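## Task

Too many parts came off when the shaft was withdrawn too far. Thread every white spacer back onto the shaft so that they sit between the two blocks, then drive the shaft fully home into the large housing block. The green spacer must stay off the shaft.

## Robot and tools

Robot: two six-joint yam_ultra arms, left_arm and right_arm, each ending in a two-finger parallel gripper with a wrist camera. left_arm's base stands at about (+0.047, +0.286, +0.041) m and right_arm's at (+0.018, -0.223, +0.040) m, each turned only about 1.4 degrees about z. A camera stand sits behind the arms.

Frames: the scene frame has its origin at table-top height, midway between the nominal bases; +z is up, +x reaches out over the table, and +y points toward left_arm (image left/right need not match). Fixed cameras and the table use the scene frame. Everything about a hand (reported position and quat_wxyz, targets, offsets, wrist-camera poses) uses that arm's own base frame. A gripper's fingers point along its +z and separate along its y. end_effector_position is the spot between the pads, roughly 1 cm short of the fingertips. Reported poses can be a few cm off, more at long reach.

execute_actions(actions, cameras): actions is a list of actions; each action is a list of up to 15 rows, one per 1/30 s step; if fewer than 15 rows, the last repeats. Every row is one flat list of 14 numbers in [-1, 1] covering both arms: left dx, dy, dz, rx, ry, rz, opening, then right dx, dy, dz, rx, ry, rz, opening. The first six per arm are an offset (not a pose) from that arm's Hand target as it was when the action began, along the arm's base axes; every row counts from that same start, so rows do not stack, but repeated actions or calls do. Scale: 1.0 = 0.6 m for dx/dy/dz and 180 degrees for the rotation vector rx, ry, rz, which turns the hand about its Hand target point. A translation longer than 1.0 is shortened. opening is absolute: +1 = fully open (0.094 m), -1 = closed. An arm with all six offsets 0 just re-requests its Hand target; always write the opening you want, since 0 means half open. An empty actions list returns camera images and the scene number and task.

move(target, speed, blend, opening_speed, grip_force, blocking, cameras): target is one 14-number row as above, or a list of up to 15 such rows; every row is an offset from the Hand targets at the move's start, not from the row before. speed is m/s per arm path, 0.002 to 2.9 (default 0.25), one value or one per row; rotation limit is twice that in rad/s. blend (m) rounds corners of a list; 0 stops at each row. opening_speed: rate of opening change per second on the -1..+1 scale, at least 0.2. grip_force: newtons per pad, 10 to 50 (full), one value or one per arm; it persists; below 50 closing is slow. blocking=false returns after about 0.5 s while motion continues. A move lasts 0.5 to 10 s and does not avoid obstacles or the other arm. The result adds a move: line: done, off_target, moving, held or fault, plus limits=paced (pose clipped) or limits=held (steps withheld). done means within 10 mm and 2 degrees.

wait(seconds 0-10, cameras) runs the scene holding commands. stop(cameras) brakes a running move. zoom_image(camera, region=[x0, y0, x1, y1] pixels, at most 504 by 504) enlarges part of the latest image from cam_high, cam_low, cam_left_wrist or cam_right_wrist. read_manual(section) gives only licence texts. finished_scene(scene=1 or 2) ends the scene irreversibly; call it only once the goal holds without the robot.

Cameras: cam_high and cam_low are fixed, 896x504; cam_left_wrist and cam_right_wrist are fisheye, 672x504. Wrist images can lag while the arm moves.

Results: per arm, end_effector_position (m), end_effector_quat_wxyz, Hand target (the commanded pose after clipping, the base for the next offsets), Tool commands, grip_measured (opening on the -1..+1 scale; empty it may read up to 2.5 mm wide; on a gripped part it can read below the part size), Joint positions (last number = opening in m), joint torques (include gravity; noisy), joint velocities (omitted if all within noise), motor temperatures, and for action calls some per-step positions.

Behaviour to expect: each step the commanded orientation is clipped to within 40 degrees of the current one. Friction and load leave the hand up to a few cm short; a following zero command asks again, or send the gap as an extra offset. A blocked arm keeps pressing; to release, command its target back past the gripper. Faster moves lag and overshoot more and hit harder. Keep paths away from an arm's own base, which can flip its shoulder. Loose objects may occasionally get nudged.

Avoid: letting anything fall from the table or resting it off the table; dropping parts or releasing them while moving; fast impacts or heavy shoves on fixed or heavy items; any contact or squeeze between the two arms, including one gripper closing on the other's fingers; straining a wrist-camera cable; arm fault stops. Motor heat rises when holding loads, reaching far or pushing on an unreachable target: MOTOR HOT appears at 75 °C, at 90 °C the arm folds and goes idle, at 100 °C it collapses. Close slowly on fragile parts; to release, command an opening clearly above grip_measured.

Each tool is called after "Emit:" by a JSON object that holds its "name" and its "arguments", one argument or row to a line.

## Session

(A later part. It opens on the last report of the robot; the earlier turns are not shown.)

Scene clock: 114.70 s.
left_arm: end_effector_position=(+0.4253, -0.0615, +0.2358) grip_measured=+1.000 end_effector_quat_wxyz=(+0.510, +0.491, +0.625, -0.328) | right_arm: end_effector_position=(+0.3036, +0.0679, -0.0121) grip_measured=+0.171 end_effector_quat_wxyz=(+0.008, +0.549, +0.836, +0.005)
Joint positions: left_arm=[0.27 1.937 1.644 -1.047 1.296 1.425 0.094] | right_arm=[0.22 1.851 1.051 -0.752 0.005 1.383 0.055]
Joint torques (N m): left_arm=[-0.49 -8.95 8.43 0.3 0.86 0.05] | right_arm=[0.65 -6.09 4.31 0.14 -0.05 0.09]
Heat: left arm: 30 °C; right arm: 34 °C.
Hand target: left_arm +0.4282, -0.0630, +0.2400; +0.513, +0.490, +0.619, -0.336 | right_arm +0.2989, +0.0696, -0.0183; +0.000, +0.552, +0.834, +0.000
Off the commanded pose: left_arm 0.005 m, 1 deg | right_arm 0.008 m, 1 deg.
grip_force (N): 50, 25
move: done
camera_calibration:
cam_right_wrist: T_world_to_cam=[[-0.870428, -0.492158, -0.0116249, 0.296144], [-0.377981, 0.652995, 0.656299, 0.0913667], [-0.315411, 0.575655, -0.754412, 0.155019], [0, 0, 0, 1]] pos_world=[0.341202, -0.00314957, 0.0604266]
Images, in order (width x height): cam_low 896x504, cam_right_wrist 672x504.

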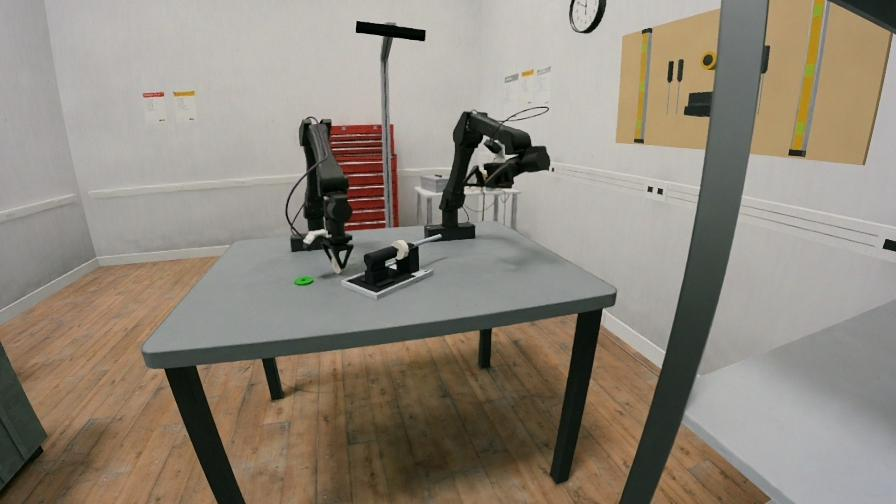

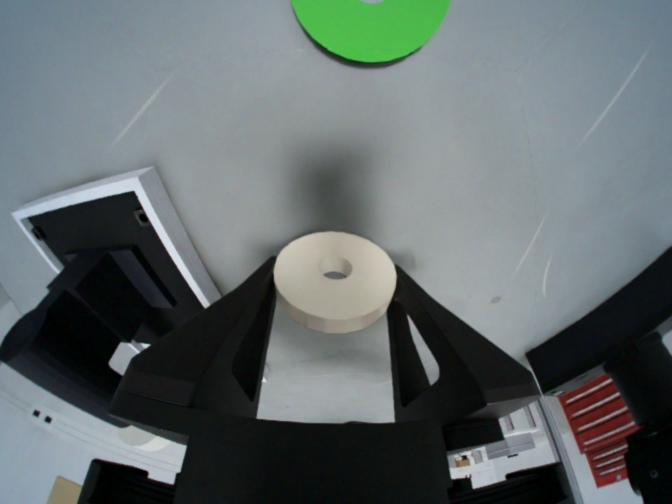

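Emit:
{"name": "move", "arguments": {
  "target": [
    [0,0,0,0,0,0,1,0,0,0.1,0,0,0,-0.05],
    [0,0,0,0,0,0,1,0.1185,0.2513,0.2555,0,0,0.0595,-0.05]
  ],
  "speed": [0.12,0.2],
  "blend": [0.03,0],
  "grip_force": [50,35],
  "cameras": ["all"]
}}

Emit:
{"name": "zoom_image", "arguments": {
  "camera": "cam_right_wrist",
  "region": [200, 130, 450, 330]
}}

Emit:
{"name": "zoom_image", "arguments": {
  "camera": "cam_low",
  "region": [350, 190, 450, 290]
}}

Scene clock: 118.80 s.
left_arm: end_effector_position=(+0.4253, -0.0615, +0.2358) grip_measured=+1.000 end_effector_quat_wxyz=(+0.510, +0.491, +0.625, -0.328) | right_arm: end_effector_position=(+0.3701, +0.2205, +0.1389) grip_measured=+0.164 end_effector_quat_wxyz=(+0.007, +0.466, +0.885, +0.008)
Joint positions: left_arm=[0.27 1.937 1.644 -1.047 1.296 1.425 0.094] | right_arm=[0.536 2.228 2.236 -1.558 0.004 1.505 0.055]
Joint torques (N m): left_arm=[-0.29 -8.98 8.49 0.34 0.84 0.06] | right_arm=[-0.06 -8.7 7.42 -0.08 -0.03 0.09]
Heat: left arm: 30 °C; right arm: 33 °C.
Hand target: left_arm +0.4282, -0.0630, +0.2400; +0.513, +0.490, +0.619, -0.336 | right_arm +0.3700, +0.2205, +0.1350; +0.000, +0.472, +0.882, +0.000
Off the commanded pose: left_arm 0.005 m, 1 deg | right_arm 0.004 m, 1 deg.
grip_force (N): 50, 35
move: done; blend cut to 0.0299 m at target 1
camera_calibration:
cam_left_wrist: T_world_to_cam=[[-0.950284, -0.311076, 0.0138258, 0.380619], [-0.264661, 0.783507, -0.562203, 0.306618], [0.164055, -0.537912, -0.826884, 0.20168], [0, 0, 0, 1]] pos_world=[0.40976, -0.0133491, 0.333885]
cam_right_wrist: T_world_to_cam=[[-0.759058, -0.650852, -0.014913, 0.425074], [-0.497157, 0.564717, 0.658734, -0.0188524], [-0.420317, 0.507431, -0.752228, 0.255613], [0, 0, 0, 1]] pos_world=[0.420722, 0.157601, 0.211037]

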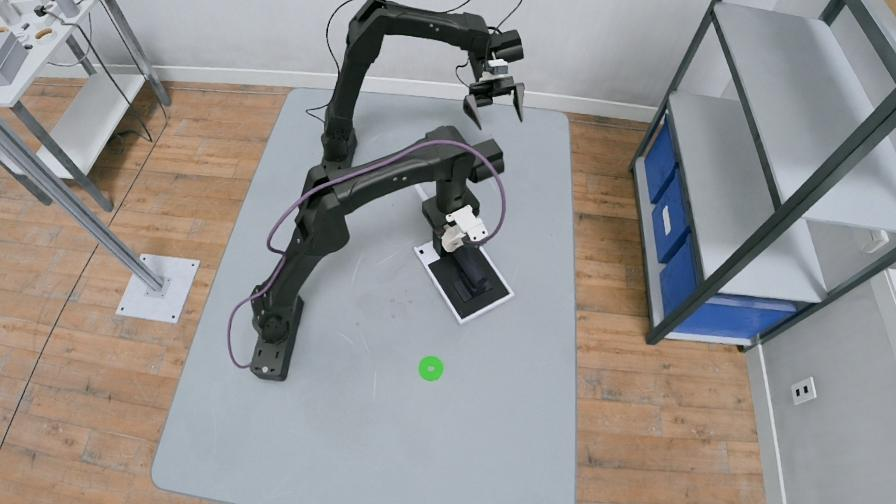

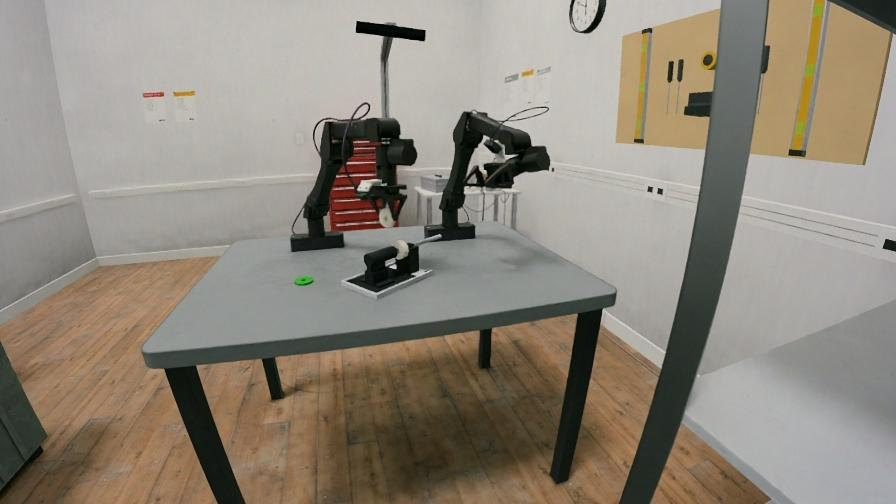

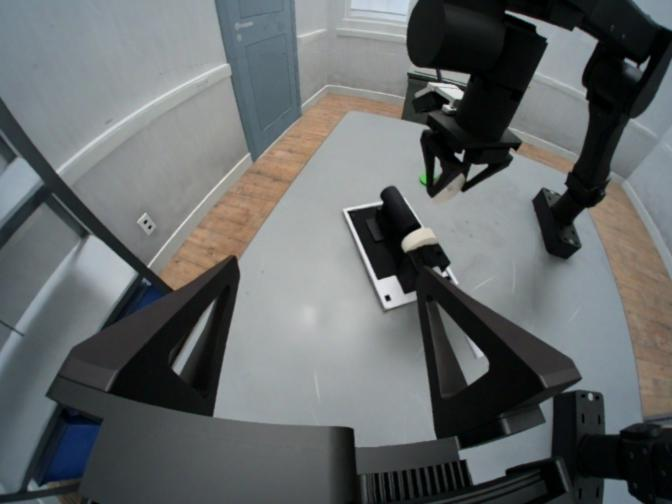

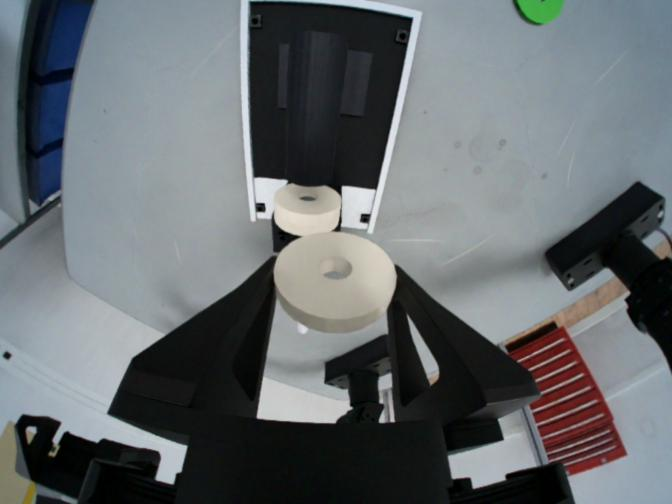

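Scaled by 2.016 from the camera's 672x504 image, which has a finer 960x720 frame.

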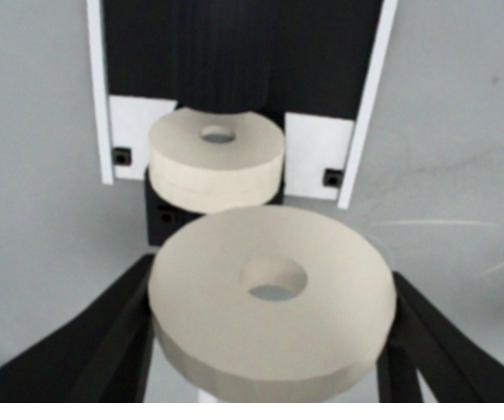

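Scaled by 5.040 from the camera's 896x504 image, which has a finer 1280x720 frame.

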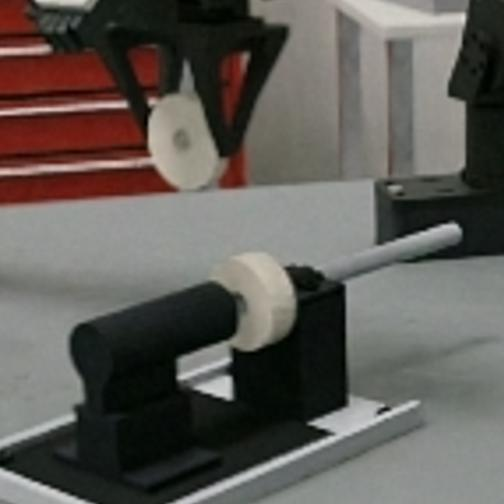

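Emit:
{"name": "move", "arguments": {
  "target": [0,0,0,0,0,0,1,0.0322,0.012,-0.012,0,0,0,-0.05],
  "speed": 0.08,
  "cameras": ["cam_right_wrist"]
}}

Emit:
{"name": "zoom_image", "arguments": {
  "camera": "cam_right_wrist",
  "region": [230, 150, 430, 350]
}}

Scene clock: 123.17 s.
left_arm: end_effector_position=(+0.4253, -0.0615, +0.2358) grip_measured=+1.000 end_effector_quat_wxyz=(+0.510, +0.491, +0.625, -0.328) | right_arm: end_effector_position=(+0.3877, +0.2292, +0.1320) grip_measured=+0.164 end_effector_quat_wxyz=(+0.012, +0.467, +0.884, +0.017)
Joint positions: left_arm=[0.27 1.937 1.644 -1.047 1.296 1.425 0.094] | right_arm=[0.533 2.307 2.34 -1.562 0.004 1.505 0.055]
Joint torques (N m): left_arm=[-0.43 -8.81 8.39 0.33 0.88 0.06] | right_arm=[-0.57 -9.25 7.28 -0.01 -0.03 0.01]
Heat: left arm: 30 °C; right arm: 33 °C.
Hand target: left_arm +0.4282, -0.0630, +0.2400; +0.513, +0.490, +0.619, -0.336 | right_arm +0.3893, +0.2276, +0.1279; +0.000, +0.472, +0.882, +0.000
Off the commanded pose: left_arm 0.005 m, 1 deg | right_arm 0.005 m, 2 deg.
joint sent to its limit (right arm) — joint 4 (wrist pitch), lower limit. The joint targets still meet the commanded pose.
grip_force (N): 50, 35
move: done
camera_calibration:
cam_right_wrist: T_world_to_cam=[[-0.760824, -0.647964, -0.0359118, 0.44679], [-0.507287, 0.559309, 0.655617, -0.00493636], [-0.40473, 0.517027, -0.754239, 0.245496], [0, 0, 0, 1]] pos_world=[0.436784, 0.165336, 0.204444]
Images, in order (width x height): cam_right_wrist 672x504.

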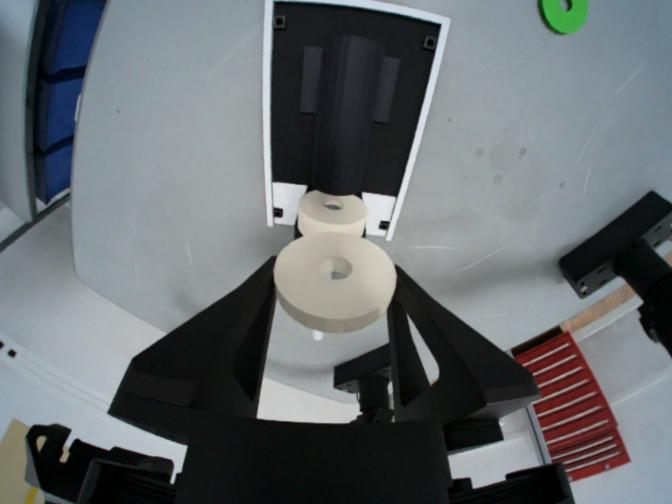

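Scaled by 2.520 from the camera's 672x504 image, which has a finer 960x720 frame.

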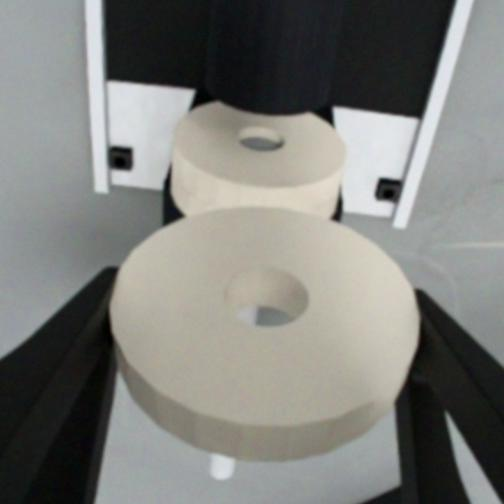

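Emit:
{"name": "move", "arguments": {
  "target": [0,0,0,0,0,0,1,0.0055,0.001,-0.045,0,0,0,-0.05],
  "speed": 0.05,
  "cameras": ["cam_right_wrist","cam_low"]
}}

Emit:
{"name": "zoom_image", "arguments": {
  "camera": "cam_right_wrist",
  "region": [230, 150, 430, 350]
}}

Emit:
{"name": "zoom_image", "arguments": {
  "camera": "cam_low",
  "region": [350, 200, 440, 290]
}}

Scene clock: 126.37 s.
left_arm: end_effector_position=(+0.4253, -0.0615, +0.2358) grip_measured=+1.000 end_effector_quat_wxyz=(+0.510, +0.491, +0.625, -0.328) | right_arm: end_effector_position=(+0.3921, +0.2305, +0.1120) grip_measured=+0.164 end_effector_quat_wxyz=(+0.008, +0.468, +0.884, +0.010)
Joint positions: left_arm=[0.27 1.937 1.644 -1.047 1.296 1.425 0.094] | right_arm=[0.531 2.332 2.303 -1.517 0.004 1.505 0.055]
Joint torques (N m): left_arm=[-0.43 -9.01 8.47 0.34 0.9 0.1] | right_arm=[-0.58 -9.65 5.03 0.11 -0.03 -0.01]
Heat: left arm: 30 °C; right arm: 33 °C.
Hand target: left_arm +0.4282, -0.0630, +0.2400; +0.513, +0.490, +0.619, -0.336 | right_arm +0.3927, +0.2283, +0.1009; +0.000, +0.472, +0.882, +0.000
Off the commanded pose: left_arm 0.005 m, 1 deg | right_arm 0.011 m, 1 deg.
grip_force (N): 50, 35
move: off_target (right_arm)
camera_calibration:
cam_right_wrist: T_world_to_cam=[[-0.762689, -0.646486, -0.0190046, 0.448746], [-0.496301, 0.566162, 0.658138, 0.00346376], [-0.414717, 0.511387, -0.752657, 0.236482], [0, 0, 0, 1]] pos_world=[0.442046, 0.167213, 0.184239]
Images, in order (width x height): cam_low 896x504, cam_right_wrist 672x504.

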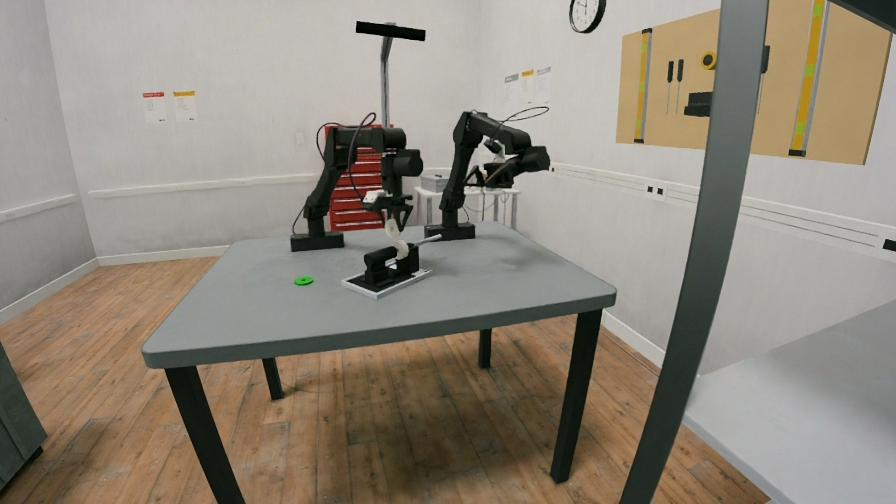

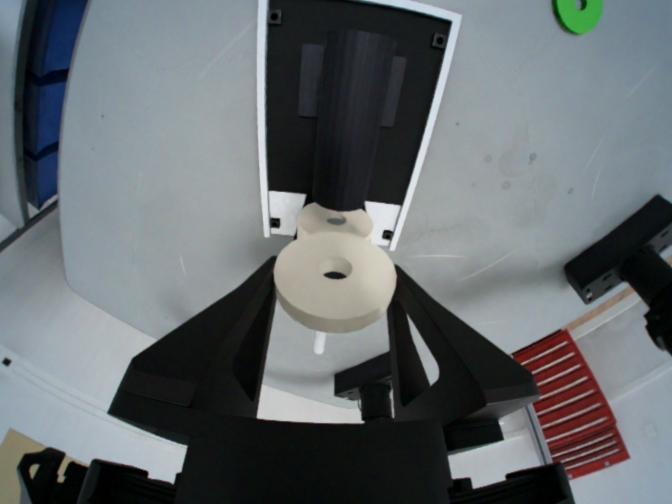

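Scaled by 2.520 from the camera's 672x504 image, which has a finer 960x720 frame.

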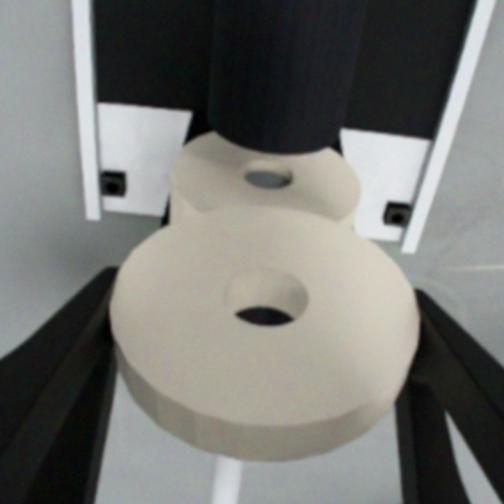

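Scaled by 5.600 from the camera's 896x504 image, which has a finer 1280x720 frame.

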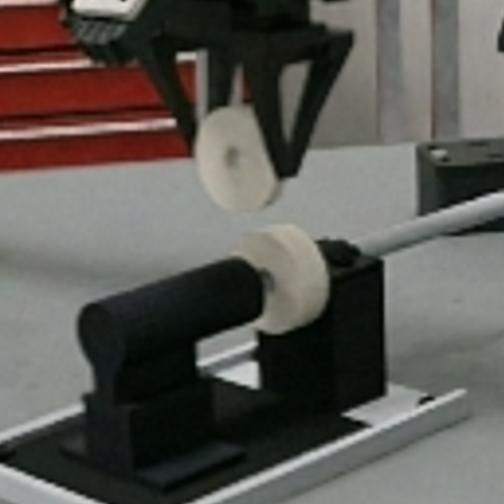

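Emit:
{"name": "move", "arguments": {
  "target": [0,0,0,0,0,0,1,0.001,-0.0035,-0.03,0,0,0,-0.05],
  "speed": 0.04,
  "cameras": ["cam_right_wrist","cam_low"]
}}

Emit:
{"name": "zoom_image", "arguments": {
  "camera": "cam_right_wrist",
  "region": [230, 150, 430, 350]
}}

Emit:
{"name": "zoom_image", "arguments": {
  "camera": "cam_low",
  "region": [350, 200, 440, 290]
}}

Scene clock: 128.93 s.
left_arm: end_effector_position=(+0.4253, -0.0615, +0.2358) grip_measured=+1.000 end_effector_quat_wxyz=(+0.510, +0.491, +0.625, -0.328) | right_arm: end_effector_position=(+0.3923, +0.2283, +0.0882) grip_measured=+0.164 end_effector_quat_wxyz=(+0.003, +0.470, +0.882, +0.002)
Joint positions: left_arm=[0.27 1.937 1.644 -1.047 1.296 1.425 0.094] | right_arm=[0.526 2.332 2.208 -1.44 0.002 1.505 0.055]
Joint torques (N m): left_arm=[-0.25 -9.05 8.44 0.35 0.88 0.05] | right_arm=[-0.57 -10.95 4.42 0.19 -0.02 -0.06]
Heat: left arm: 30 °C; right arm: 33 °C.
Hand target: left_arm +0.4282, -0.0630, +0.2400; +0.513, +0.490, +0.619, -0.336 | right_arm +0.3933, +0.2261, +0.0830; +0.000, +0.472, +0.882, +0.000
Off the commanded pose: left_arm 0.005 m, 1 deg | right_arm 0.006 m, 0 deg.
grip_force (N): 50, 35
move: done
camera_calibration:
cam_right_wrist: T_world_to_cam=[[-0.766046, -0.642785, -0.000371476, 0.445889], [-0.48221, 0.574297, 0.661556, 0.0127957], [-0.425025, 0.506962, -0.749896, 0.224612], [0, 0, 0, 1]] pos_world=[0.443207, 0.165393, 0.160136]
Images, in order (width x height): cam_low 896x504, cam_right_wrist 672x504.

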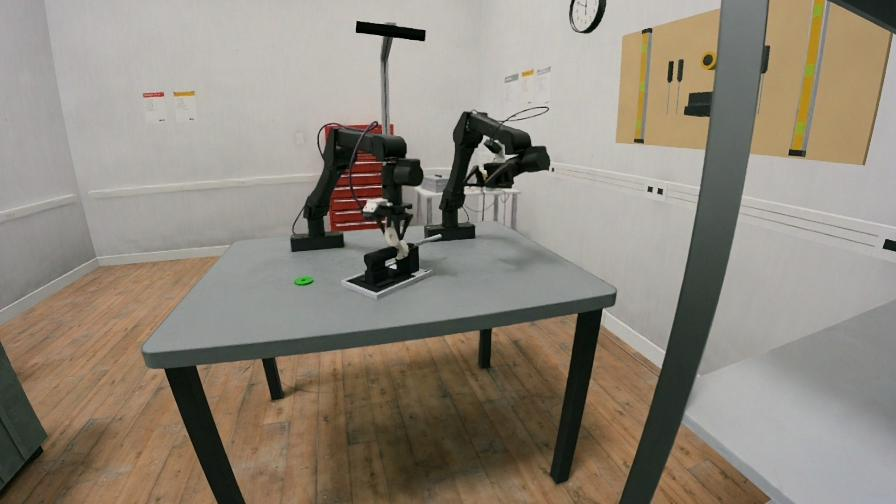

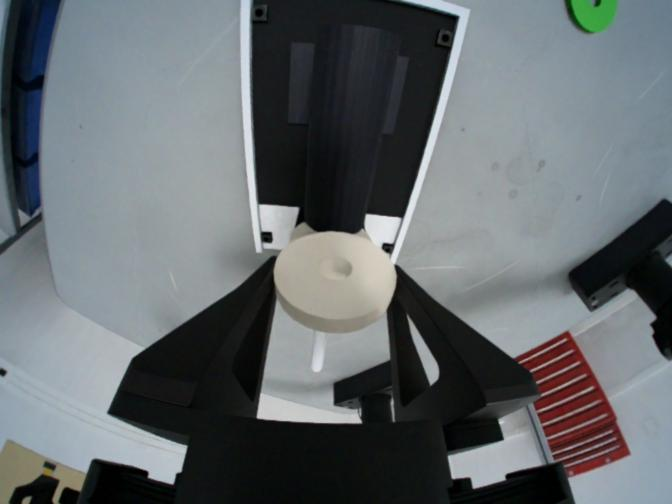

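Scaled by 2.520 from the camera's 672x504 image, which has a finer 960x720 frame.

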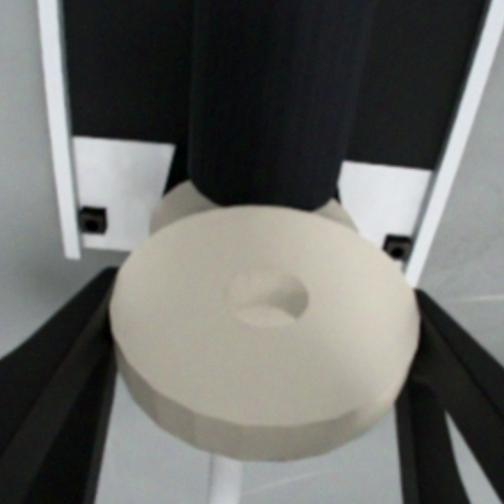

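Scaled by 5.600 from the camera's 896x504 image, which has a finer 1280x720 frame.

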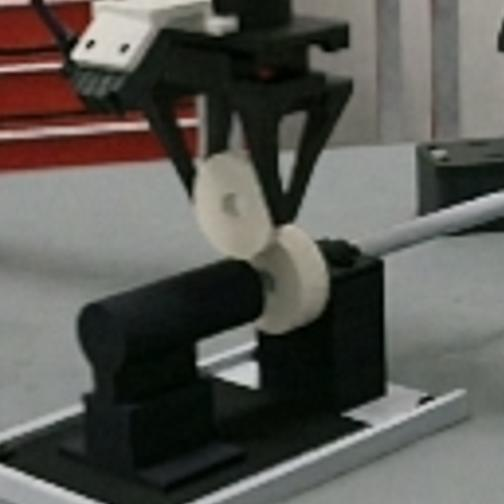

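Emit:
{"name": "zoom_image", "arguments": {
  "camera": "cam_low",
  "region": [375, 220, 415, 262]
}}

Scaled by 12.000 from the camera's 896x504 image, which has a finer 1280x720 frame.

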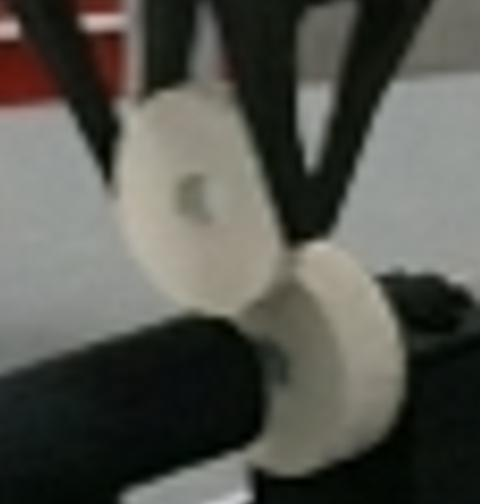

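Emit:
{"name": "wait", "arguments": {
  "seconds": 0.1,
  "cameras": ["cam_left_wrist","cam_high"]
}}

Emit:
{"name": "zoom_image", "arguments": {
  "camera": "cam_left_wrist",
  "region": [350, 150, 490, 290]
}}

Emit:
{"name": "zoom_image", "arguments": {
  "camera": "cam_high",
  "region": [400, 180, 530, 330]
}}

Scene clock: 132.20 s.
left_arm: end_effector_position=(+0.4253, -0.0615, +0.2358) grip_measured=+1.000 end_effector_quat_wxyz=(+0.510, +0.491, +0.625, -0.328) | right_arm: end_effector_position=(+0.3923, +0.2283, +0.0882) grip_measured=+0.164 end_effector_quat_wxyz=(+0.003, +0.470, +0.882, +0.002)
Joint positions: left_arm=[0.27 1.937 1.644 -1.047 1.296 1.425 0.094] | right_arm=[0.526 2.332 2.208 -1.44 0.002 1.505 0.055]
Joint torques (N m): left_arm=[-0.4 -8.84 8.47 0.35 0.9 0] | right_arm=[-0.55 -10.91 4.44 0.19 -0.02 -0.06]
Heat: left arm: 30 °C; right arm: 32 °C.
Hand target: left_arm +0.4282, -0.0630, +0.2400; +0.513, +0.490, +0.619, -0.336 | right_arm +0.3933, +0.2261, +0.0830; +0.000, +0.472, +0.882, +0.000
Tool commands: left_gripper/opening=+1.0 right_gripper/opening=-0.05
Off the commanded pose: left_arm 0.005 m, 1 deg | right_arm 0.006 m, 0 deg.
grip_force (N): 50, 35
wait: 0.10 s; at rest from the start
camera_calibration:
cam_left_wrist: T_world_to_cam=[[-0.950284, -0.311076, 0.0138258, 0.380619], [-0.264661, 0.783507, -0.562203, 0.306618], [0.164055, -0.537912, -0.826884, 0.20168], [0, 0, 0, 1]] pos_world=[0.40976, -0.0133491, 0.333885]
Images, in order (width x height): cam_high 896x504, cam_left_wrist 672x504.

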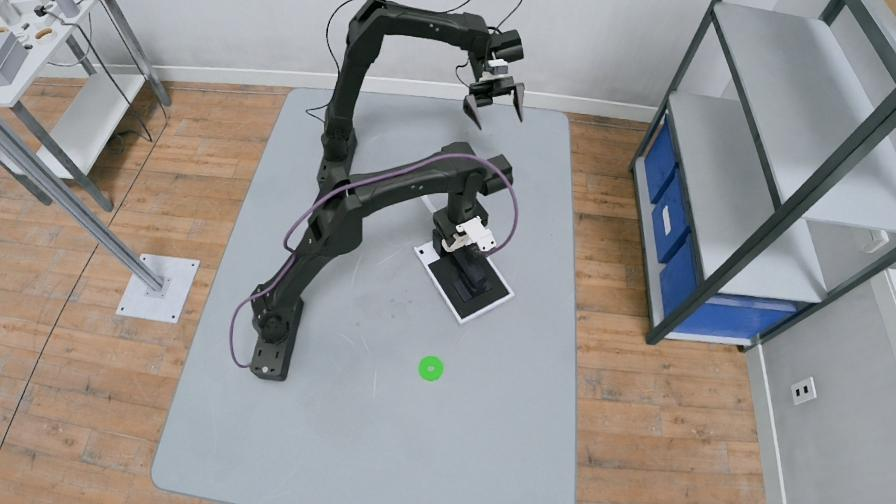

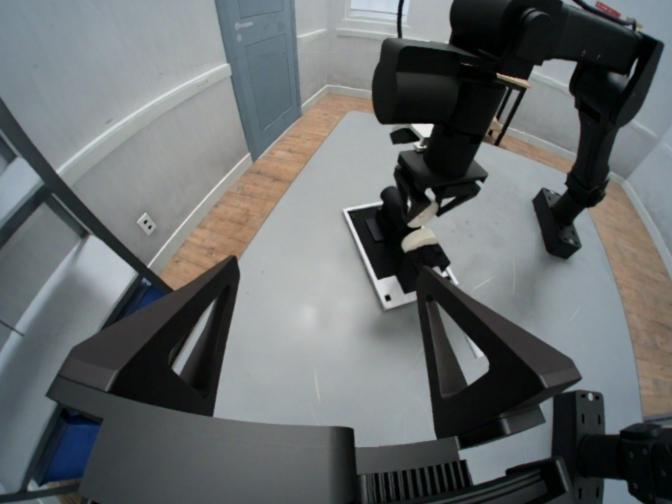

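Scaled by 3.600 from the camera's 672x504 image, which has a finer 960x720 frame.

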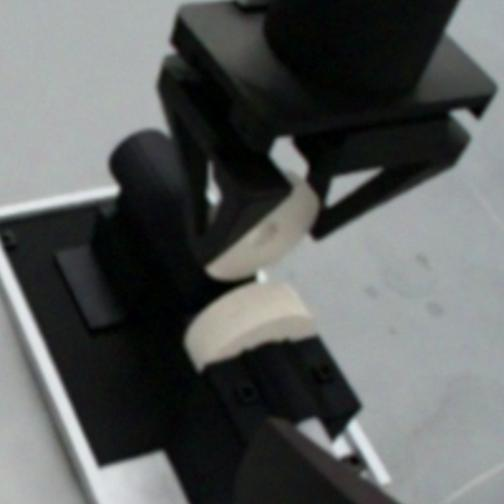

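Scaled by 3.360 from the camera's 896x504 image, which has a finer 1280x720 frame.

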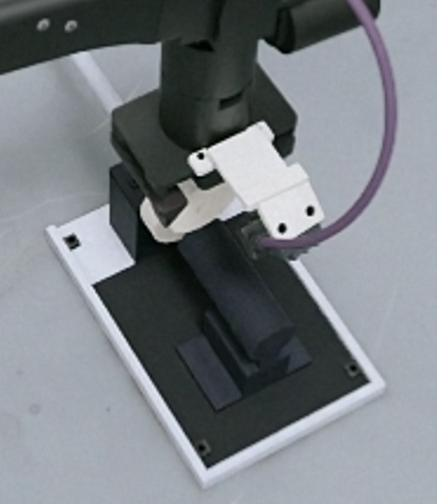

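Emit:
{"name": "move", "arguments": {
  "target": [0,0,0,0,0,0,1,-0.008,0.0087,0.0,0,0,0,-0.05],
  "speed": 0.04,
  "cameras": ["cam_right_wrist","cam_low","cam_left_wrist"]
}}

Emit:
{"name": "zoom_image", "arguments": {
  "camera": "cam_right_wrist",
  "region": [230, 150, 430, 350]
}}

Emit:
{"name": "zoom_image", "arguments": {
  "camera": "cam_low",
  "region": [375, 220, 415, 262]
}}

Emit:
{"name": "zoom_image", "arguments": {
  "camera": "cam_left_wrist",
  "region": [380, 180, 460, 270]
}}

Scene clock: 137.97 s.
left_arm: end_effector_position=(+0.4253, -0.0615, +0.2358) grip_measured=+1.000 end_effector_quat_wxyz=(+0.510, +0.491, +0.625, -0.328) | right_arm: end_effector_position=(+0.3913, +0.2295, +0.0872) grip_measured=+0.164 end_effector_quat_wxyz=(+0.002, +0.469, +0.883, +0.001)
Joint positions: left_arm=[0.27 1.937 1.644 -1.047 1.296 1.425 0.094] | right_arm=[0.529 2.331 2.202 -1.436 0.002 1.505 0.055]
Joint torques (N m): left_arm=[-0.46 -8.84 8.4 0.35 0.86 0.06] | right_arm=[0.64 -11.41 3.84 0.22 -0.02 0.09]
Heat: left arm: 30 °C; right arm: 32 °C.
Hand target: left_arm +0.4282, -0.0630, +0.2400; +0.513, +0.490, +0.619, -0.336 | right_arm +0.3885, +0.2315, +0.0829; +0.000, +0.472, +0.882, +0.000
Off the commanded pose: left_arm 0.005 m, 1 deg | right_arm 0.005 m, 0 deg.
grip_force (N): 50, 35
move: done
camera_calibration:
cam_left_wrist: T_world_to_cam=[[-0.950284, -0.311076, 0.0138258, 0.380619], [-0.264661, 0.783507, -0.562203, 0.306618], [0.164055, -0.537912, -0.826884, 0.20168], [0, 0, 0, 1]] pos_world=[0.40976, -0.0133491, 0.333885]
cam_right_wrist: T_world_to_cam=[[-0.763846, -0.645399, 0.000377665, 0.445508], [-0.483733, 0.572897, 0.661658, 0.0132224], [-0.42725, 0.505222, -0.749805, 0.223995], [0, 0, 0, 1]] pos_world=[0.442397, 0.166788, 0.159036]
Images, in order (width x height): cam_low 896x504, cam_left_wrist 672x504, cam_right_wrist 672x504.

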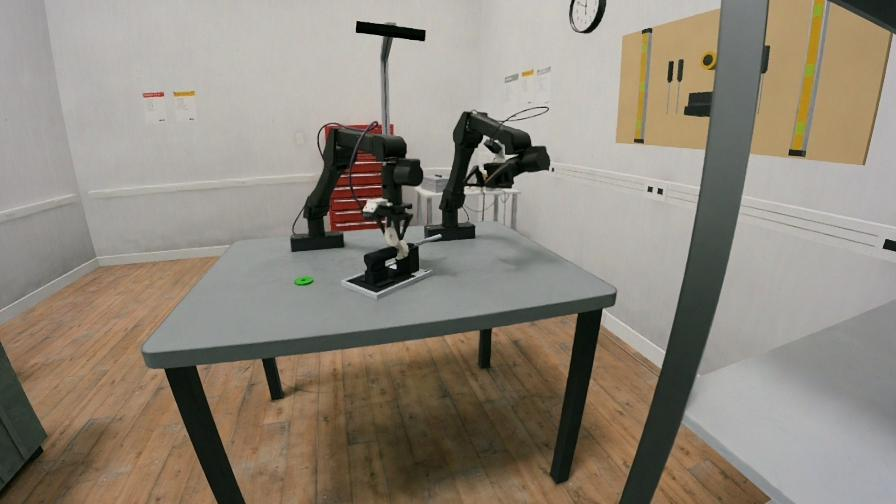

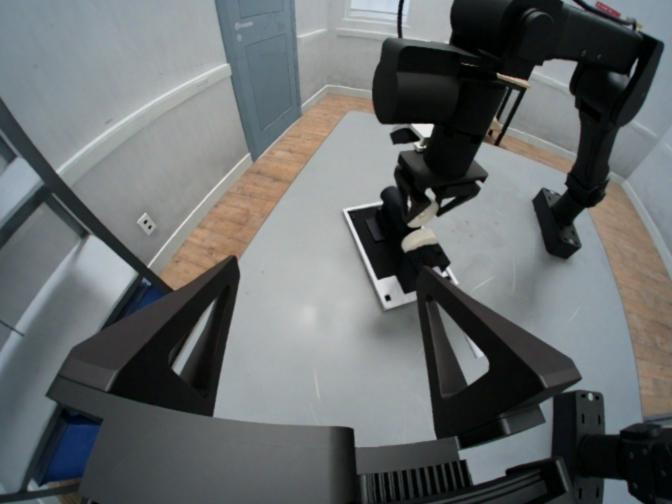

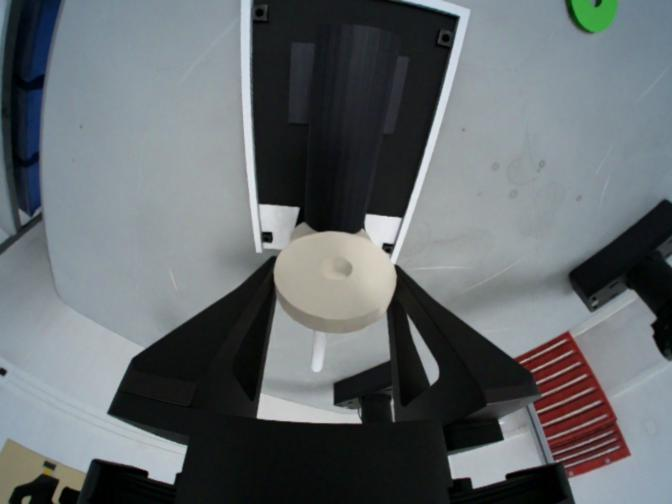

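Scaled by 2.520 from the camera's 672x504 image, which has a finer 960x720 frame.

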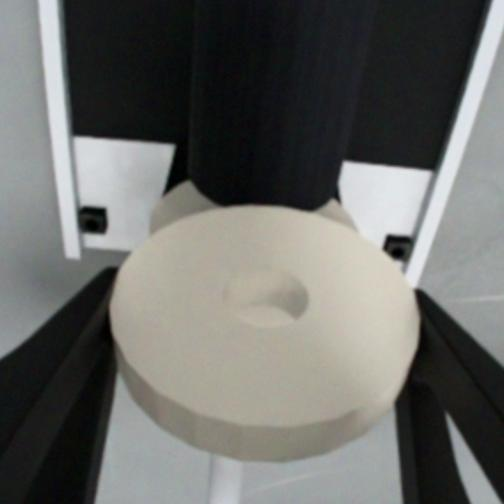

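Scaled by 12.000 from the camera's 896x504 image, which has a finer 1280x720 frame.

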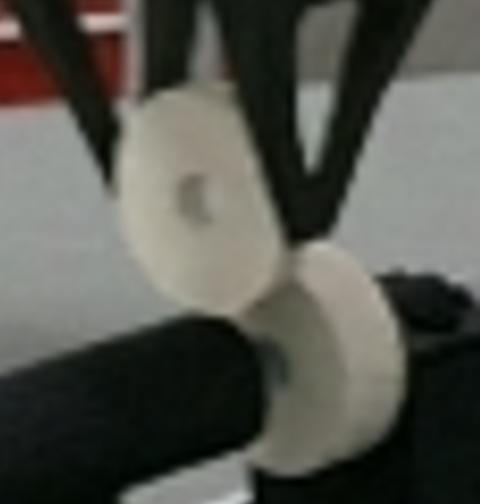

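Scaled by 5.600 from the camera's 672x504 image, which has a finer 960x720 frame.

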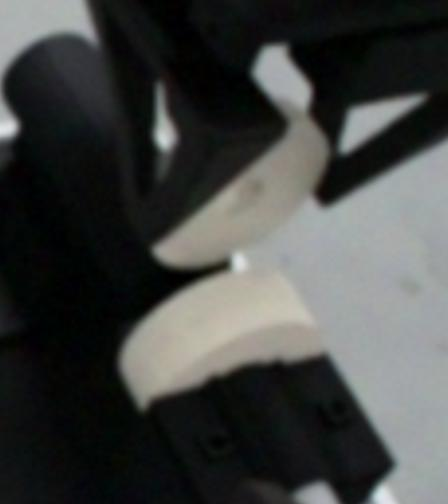

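Emit:
{"name": "move", "arguments": {
  "target": [
    [0,0,0,0,0,0,1,-0.004,0.006,0.025,0,0,0,-0.05],
    [0,0,0,0,0,0,1,-0.0075,0.0105,0.025,0,0,0,-0.05]
  ],
  "speed": 0.06,
  "cameras": ["cam_right_wrist","cam_low","cam_left_wrist"]
}}

Emit:
{"name": "zoom_image", "arguments": {
  "camera": "cam_right_wrist",
  "region": [230, 150, 430, 350]
}}

Emit:
{"name": "zoom_image", "arguments": {
  "camera": "cam_low",
  "region": [375, 220, 415, 262]
}}

Emit:
{"name": "zoom_image", "arguments": {
  "camera": "cam_left_wrist",
  "region": [380, 180, 460, 270]
}}

Scene clock: 140.07 s.
left_arm: end_effector_position=(+0.4253, -0.0615, +0.2358) grip_measured=+1.000 end_effector_quat_wxyz=(+0.510, +0.491, +0.625, -0.328) | right_arm: end_effector_position=(+0.3865, +0.2355, +0.0945) grip_measured=+0.164 end_effector_quat_wxyz=(+0.002, +0.469, +0.883, +0.001)
Joint positions: left_arm=[0.27 1.937 1.644 -1.047 1.296 1.425 0.094] | right_arm=[0.546 2.331 2.231 -1.466 0.002 1.522 0.055]
Joint torques (N m): left_arm=[-0.38 -8.85 8.49 0.34 0.84 0.01] | right_arm=[0.76 -10.97 7.06 -0.12 -0.02 0.12]
Heat: left arm: 30 °C; right arm: 32 °C.
Hand target: left_arm +0.4282, -0.0630, +0.2400; +0.513, +0.490, +0.619, -0.336 | right_arm +0.3840, +0.2376, +0.0979; +0.000, +0.472, +0.882, +0.000
Off the commanded pose: left_arm 0.005 m, 1 deg | right_arm 0.005 m, 0 deg.
grip_force (N): 50, 35
move: done
camera_calibration:
cam_left_wrist: T_world_to_cam=[[-0.950284, -0.311076, 0.0138258, 0.380619], [-0.264661, 0.783507, -0.562203, 0.306618], [0.164055, -0.537912, -0.826884, 0.20168], [0, 0, 0, 1]] pos_world=[0.40976, -0.0133491, 0.333885]
cam_right_wrist: T_world_to_cam=[[-0.763632, -0.645651, 0.000667722, 0.445688], [-0.483713, 0.572788, 0.661767, 0.00260693], [-0.427653, 0.505024, -0.749709, 0.224699], [0, 0, 0, 1]] pos_world=[0.437696, 0.172787, 0.166436]
Images, in order (width x height): cam_low 896x504, cam_left_wrist 672x504, cam_right_wrist 672x504.

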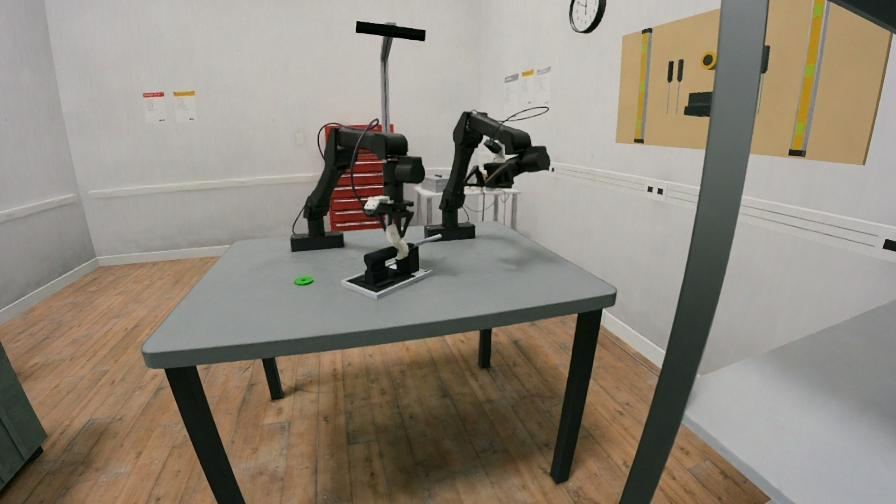

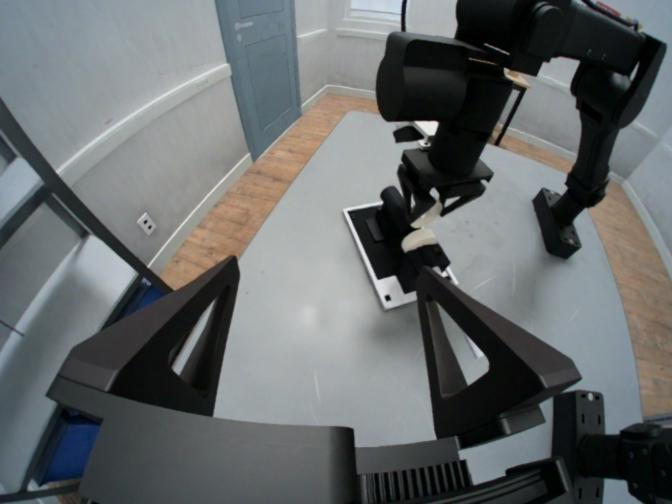

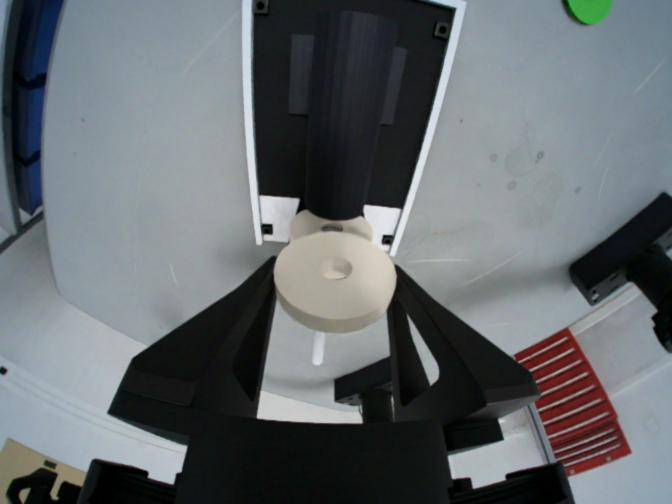

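Scaled by 2.520 from the camera's 672x504 image, which has a finer 960x720 frame.

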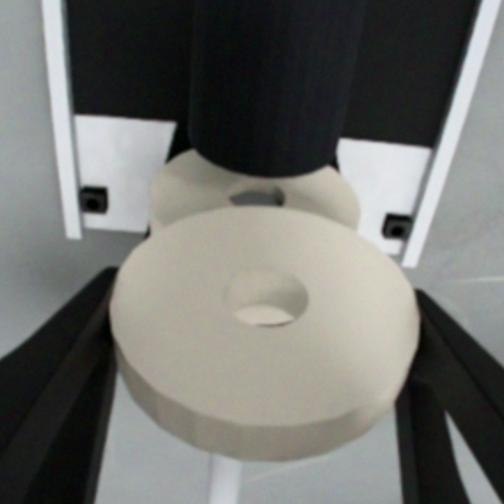

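Scaled by 12.000 from the camera's 896x504 image, which has a finer 1280x720 frame.

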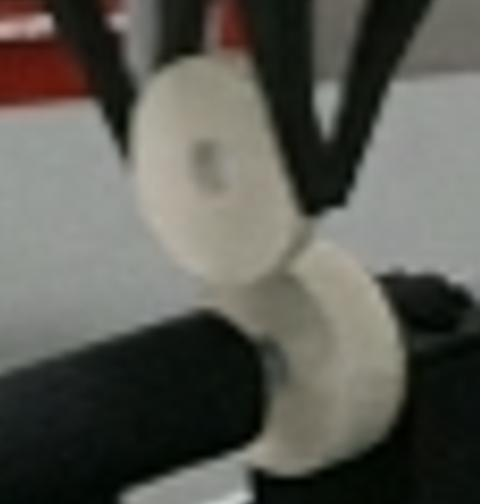

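Scaled by 5.600 from the camera's 672x504 image, which has a finer 960x720 frame.

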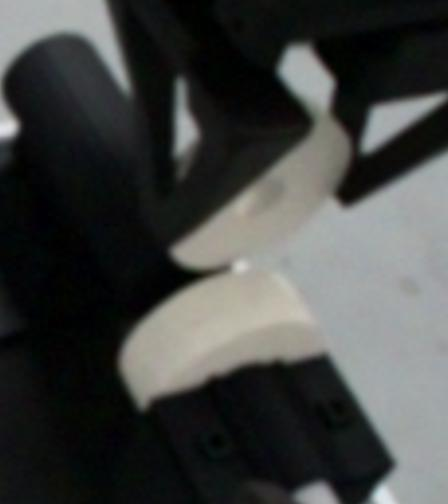

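Emit:
{"name": "move", "arguments": {
  "target": [0,0,0,0,0,0,1,-0.0005,0.0,-0.055,0,0,0,-0.05],
  "speed": 0.04,
  "cameras": ["cam_right_wrist","cam_low","cam_left_wrist"]
}}

Emit:
{"name": "zoom_image", "arguments": {
  "camera": "cam_right_wrist",
  "region": [230, 150, 430, 350]
}}

Emit:
{"name": "zoom_image", "arguments": {
  "camera": "cam_low",
  "region": [375, 220, 415, 262]
}}

Emit:
{"name": "zoom_image", "arguments": {
  "camera": "cam_left_wrist",
  "region": [380, 180, 460, 270]
}}

Scene clock: 142.90 s.
left_arm: end_effector_position=(+0.4253, -0.0615, +0.2358) grip_measured=+1.000 end_effector_quat_wxyz=(+0.510, +0.491, +0.625, -0.328) | right_arm: end_effector_position=(+0.3863, +0.2354, +0.0620) grip_measured=+0.164 end_effector_quat_wxyz=(-0.001, +0.469, +0.883, -0.003)
Joint positions: left_arm=[0.27 1.937 1.644 -1.047 1.296 1.425 0.094] | right_arm=[0.546 2.331 2.102 -1.348 0.002 1.522 0.055]
Joint torques (N m): left_arm=[-0.27 -8.99 8.39 0.42 0.88 0.04] | right_arm=[0.68 -12.21 4.78 0.09 -0.02 0.09]
Heat: left arm: 30 °C; right arm: 32 °C.
Hand target: left_arm +0.4282, -0.0630, +0.2400; +0.513, +0.490, +0.619, -0.336 | right_arm +0.3837, +0.2376, +0.0648; +0.000, +0.472, +0.882, +0.000
Off the commanded pose: left_arm 0.005 m, 1 deg | right_arm 0.004 m, 1 deg.
grip_force (N): 50, 35
move: done
camera_calibration:
cam_left_wrist: T_world_to_cam=[[-0.950284, -0.311076, 0.0138258, 0.380619], [-0.264661, 0.783507, -0.562203, 0.306618], [0.164055, -0.537912, -0.826884, 0.20168], [0, 0, 0, 1]] pos_world=[0.40976, -0.0133491, 0.333885]
cam_right_wrist: T_world_to_cam=[[-0.76402, -0.645088, 0.0116275, 0.444783], [-0.477025, 0.576923, 0.663028, 0.0203862], [-0.43442, 0.50102, -0.748504, 0.203768], [0, 0, 0, 1]] pos_world=[0.438069, 0.173071, 0.133833]
Images, in order (width x height): cam_low 896x504, cam_left_wrist 672x504, cam_right_wrist 672x504.

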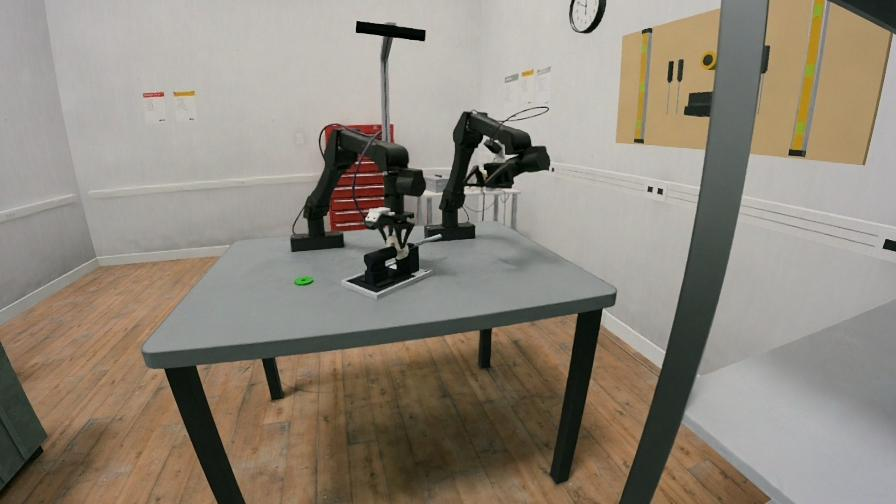

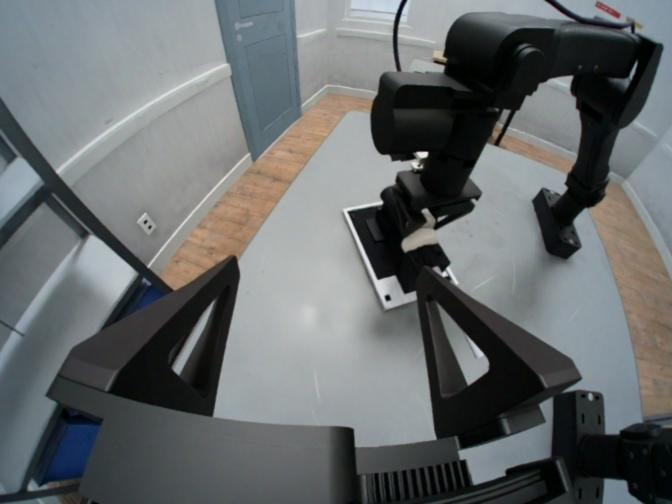

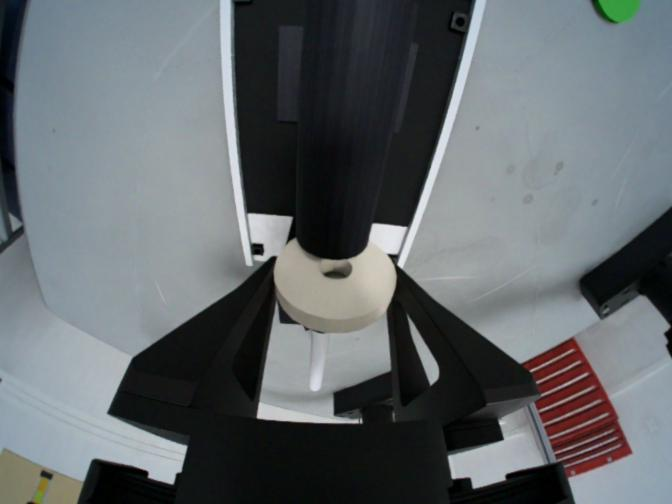

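Scaled by 2.520 from the camera's 672x504 image, which has a finer 960x720 frame.

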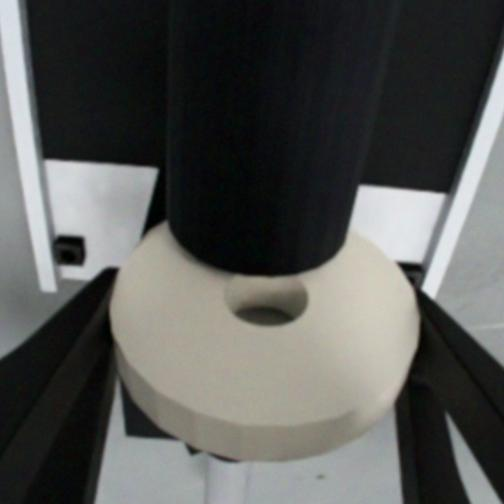

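Scaled by 12.000 from the camera's 896x504 image, which has a finer 1280x720 frame.

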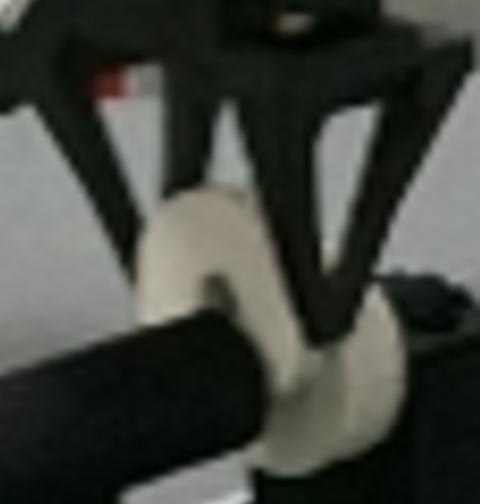

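Scaled by 5.600 from the camera's 672x504 image, which has a finer 960x720 frame.

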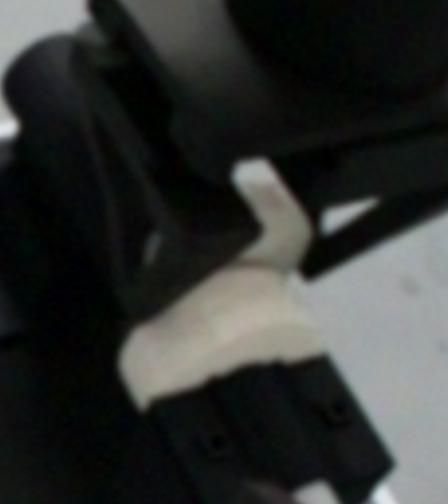

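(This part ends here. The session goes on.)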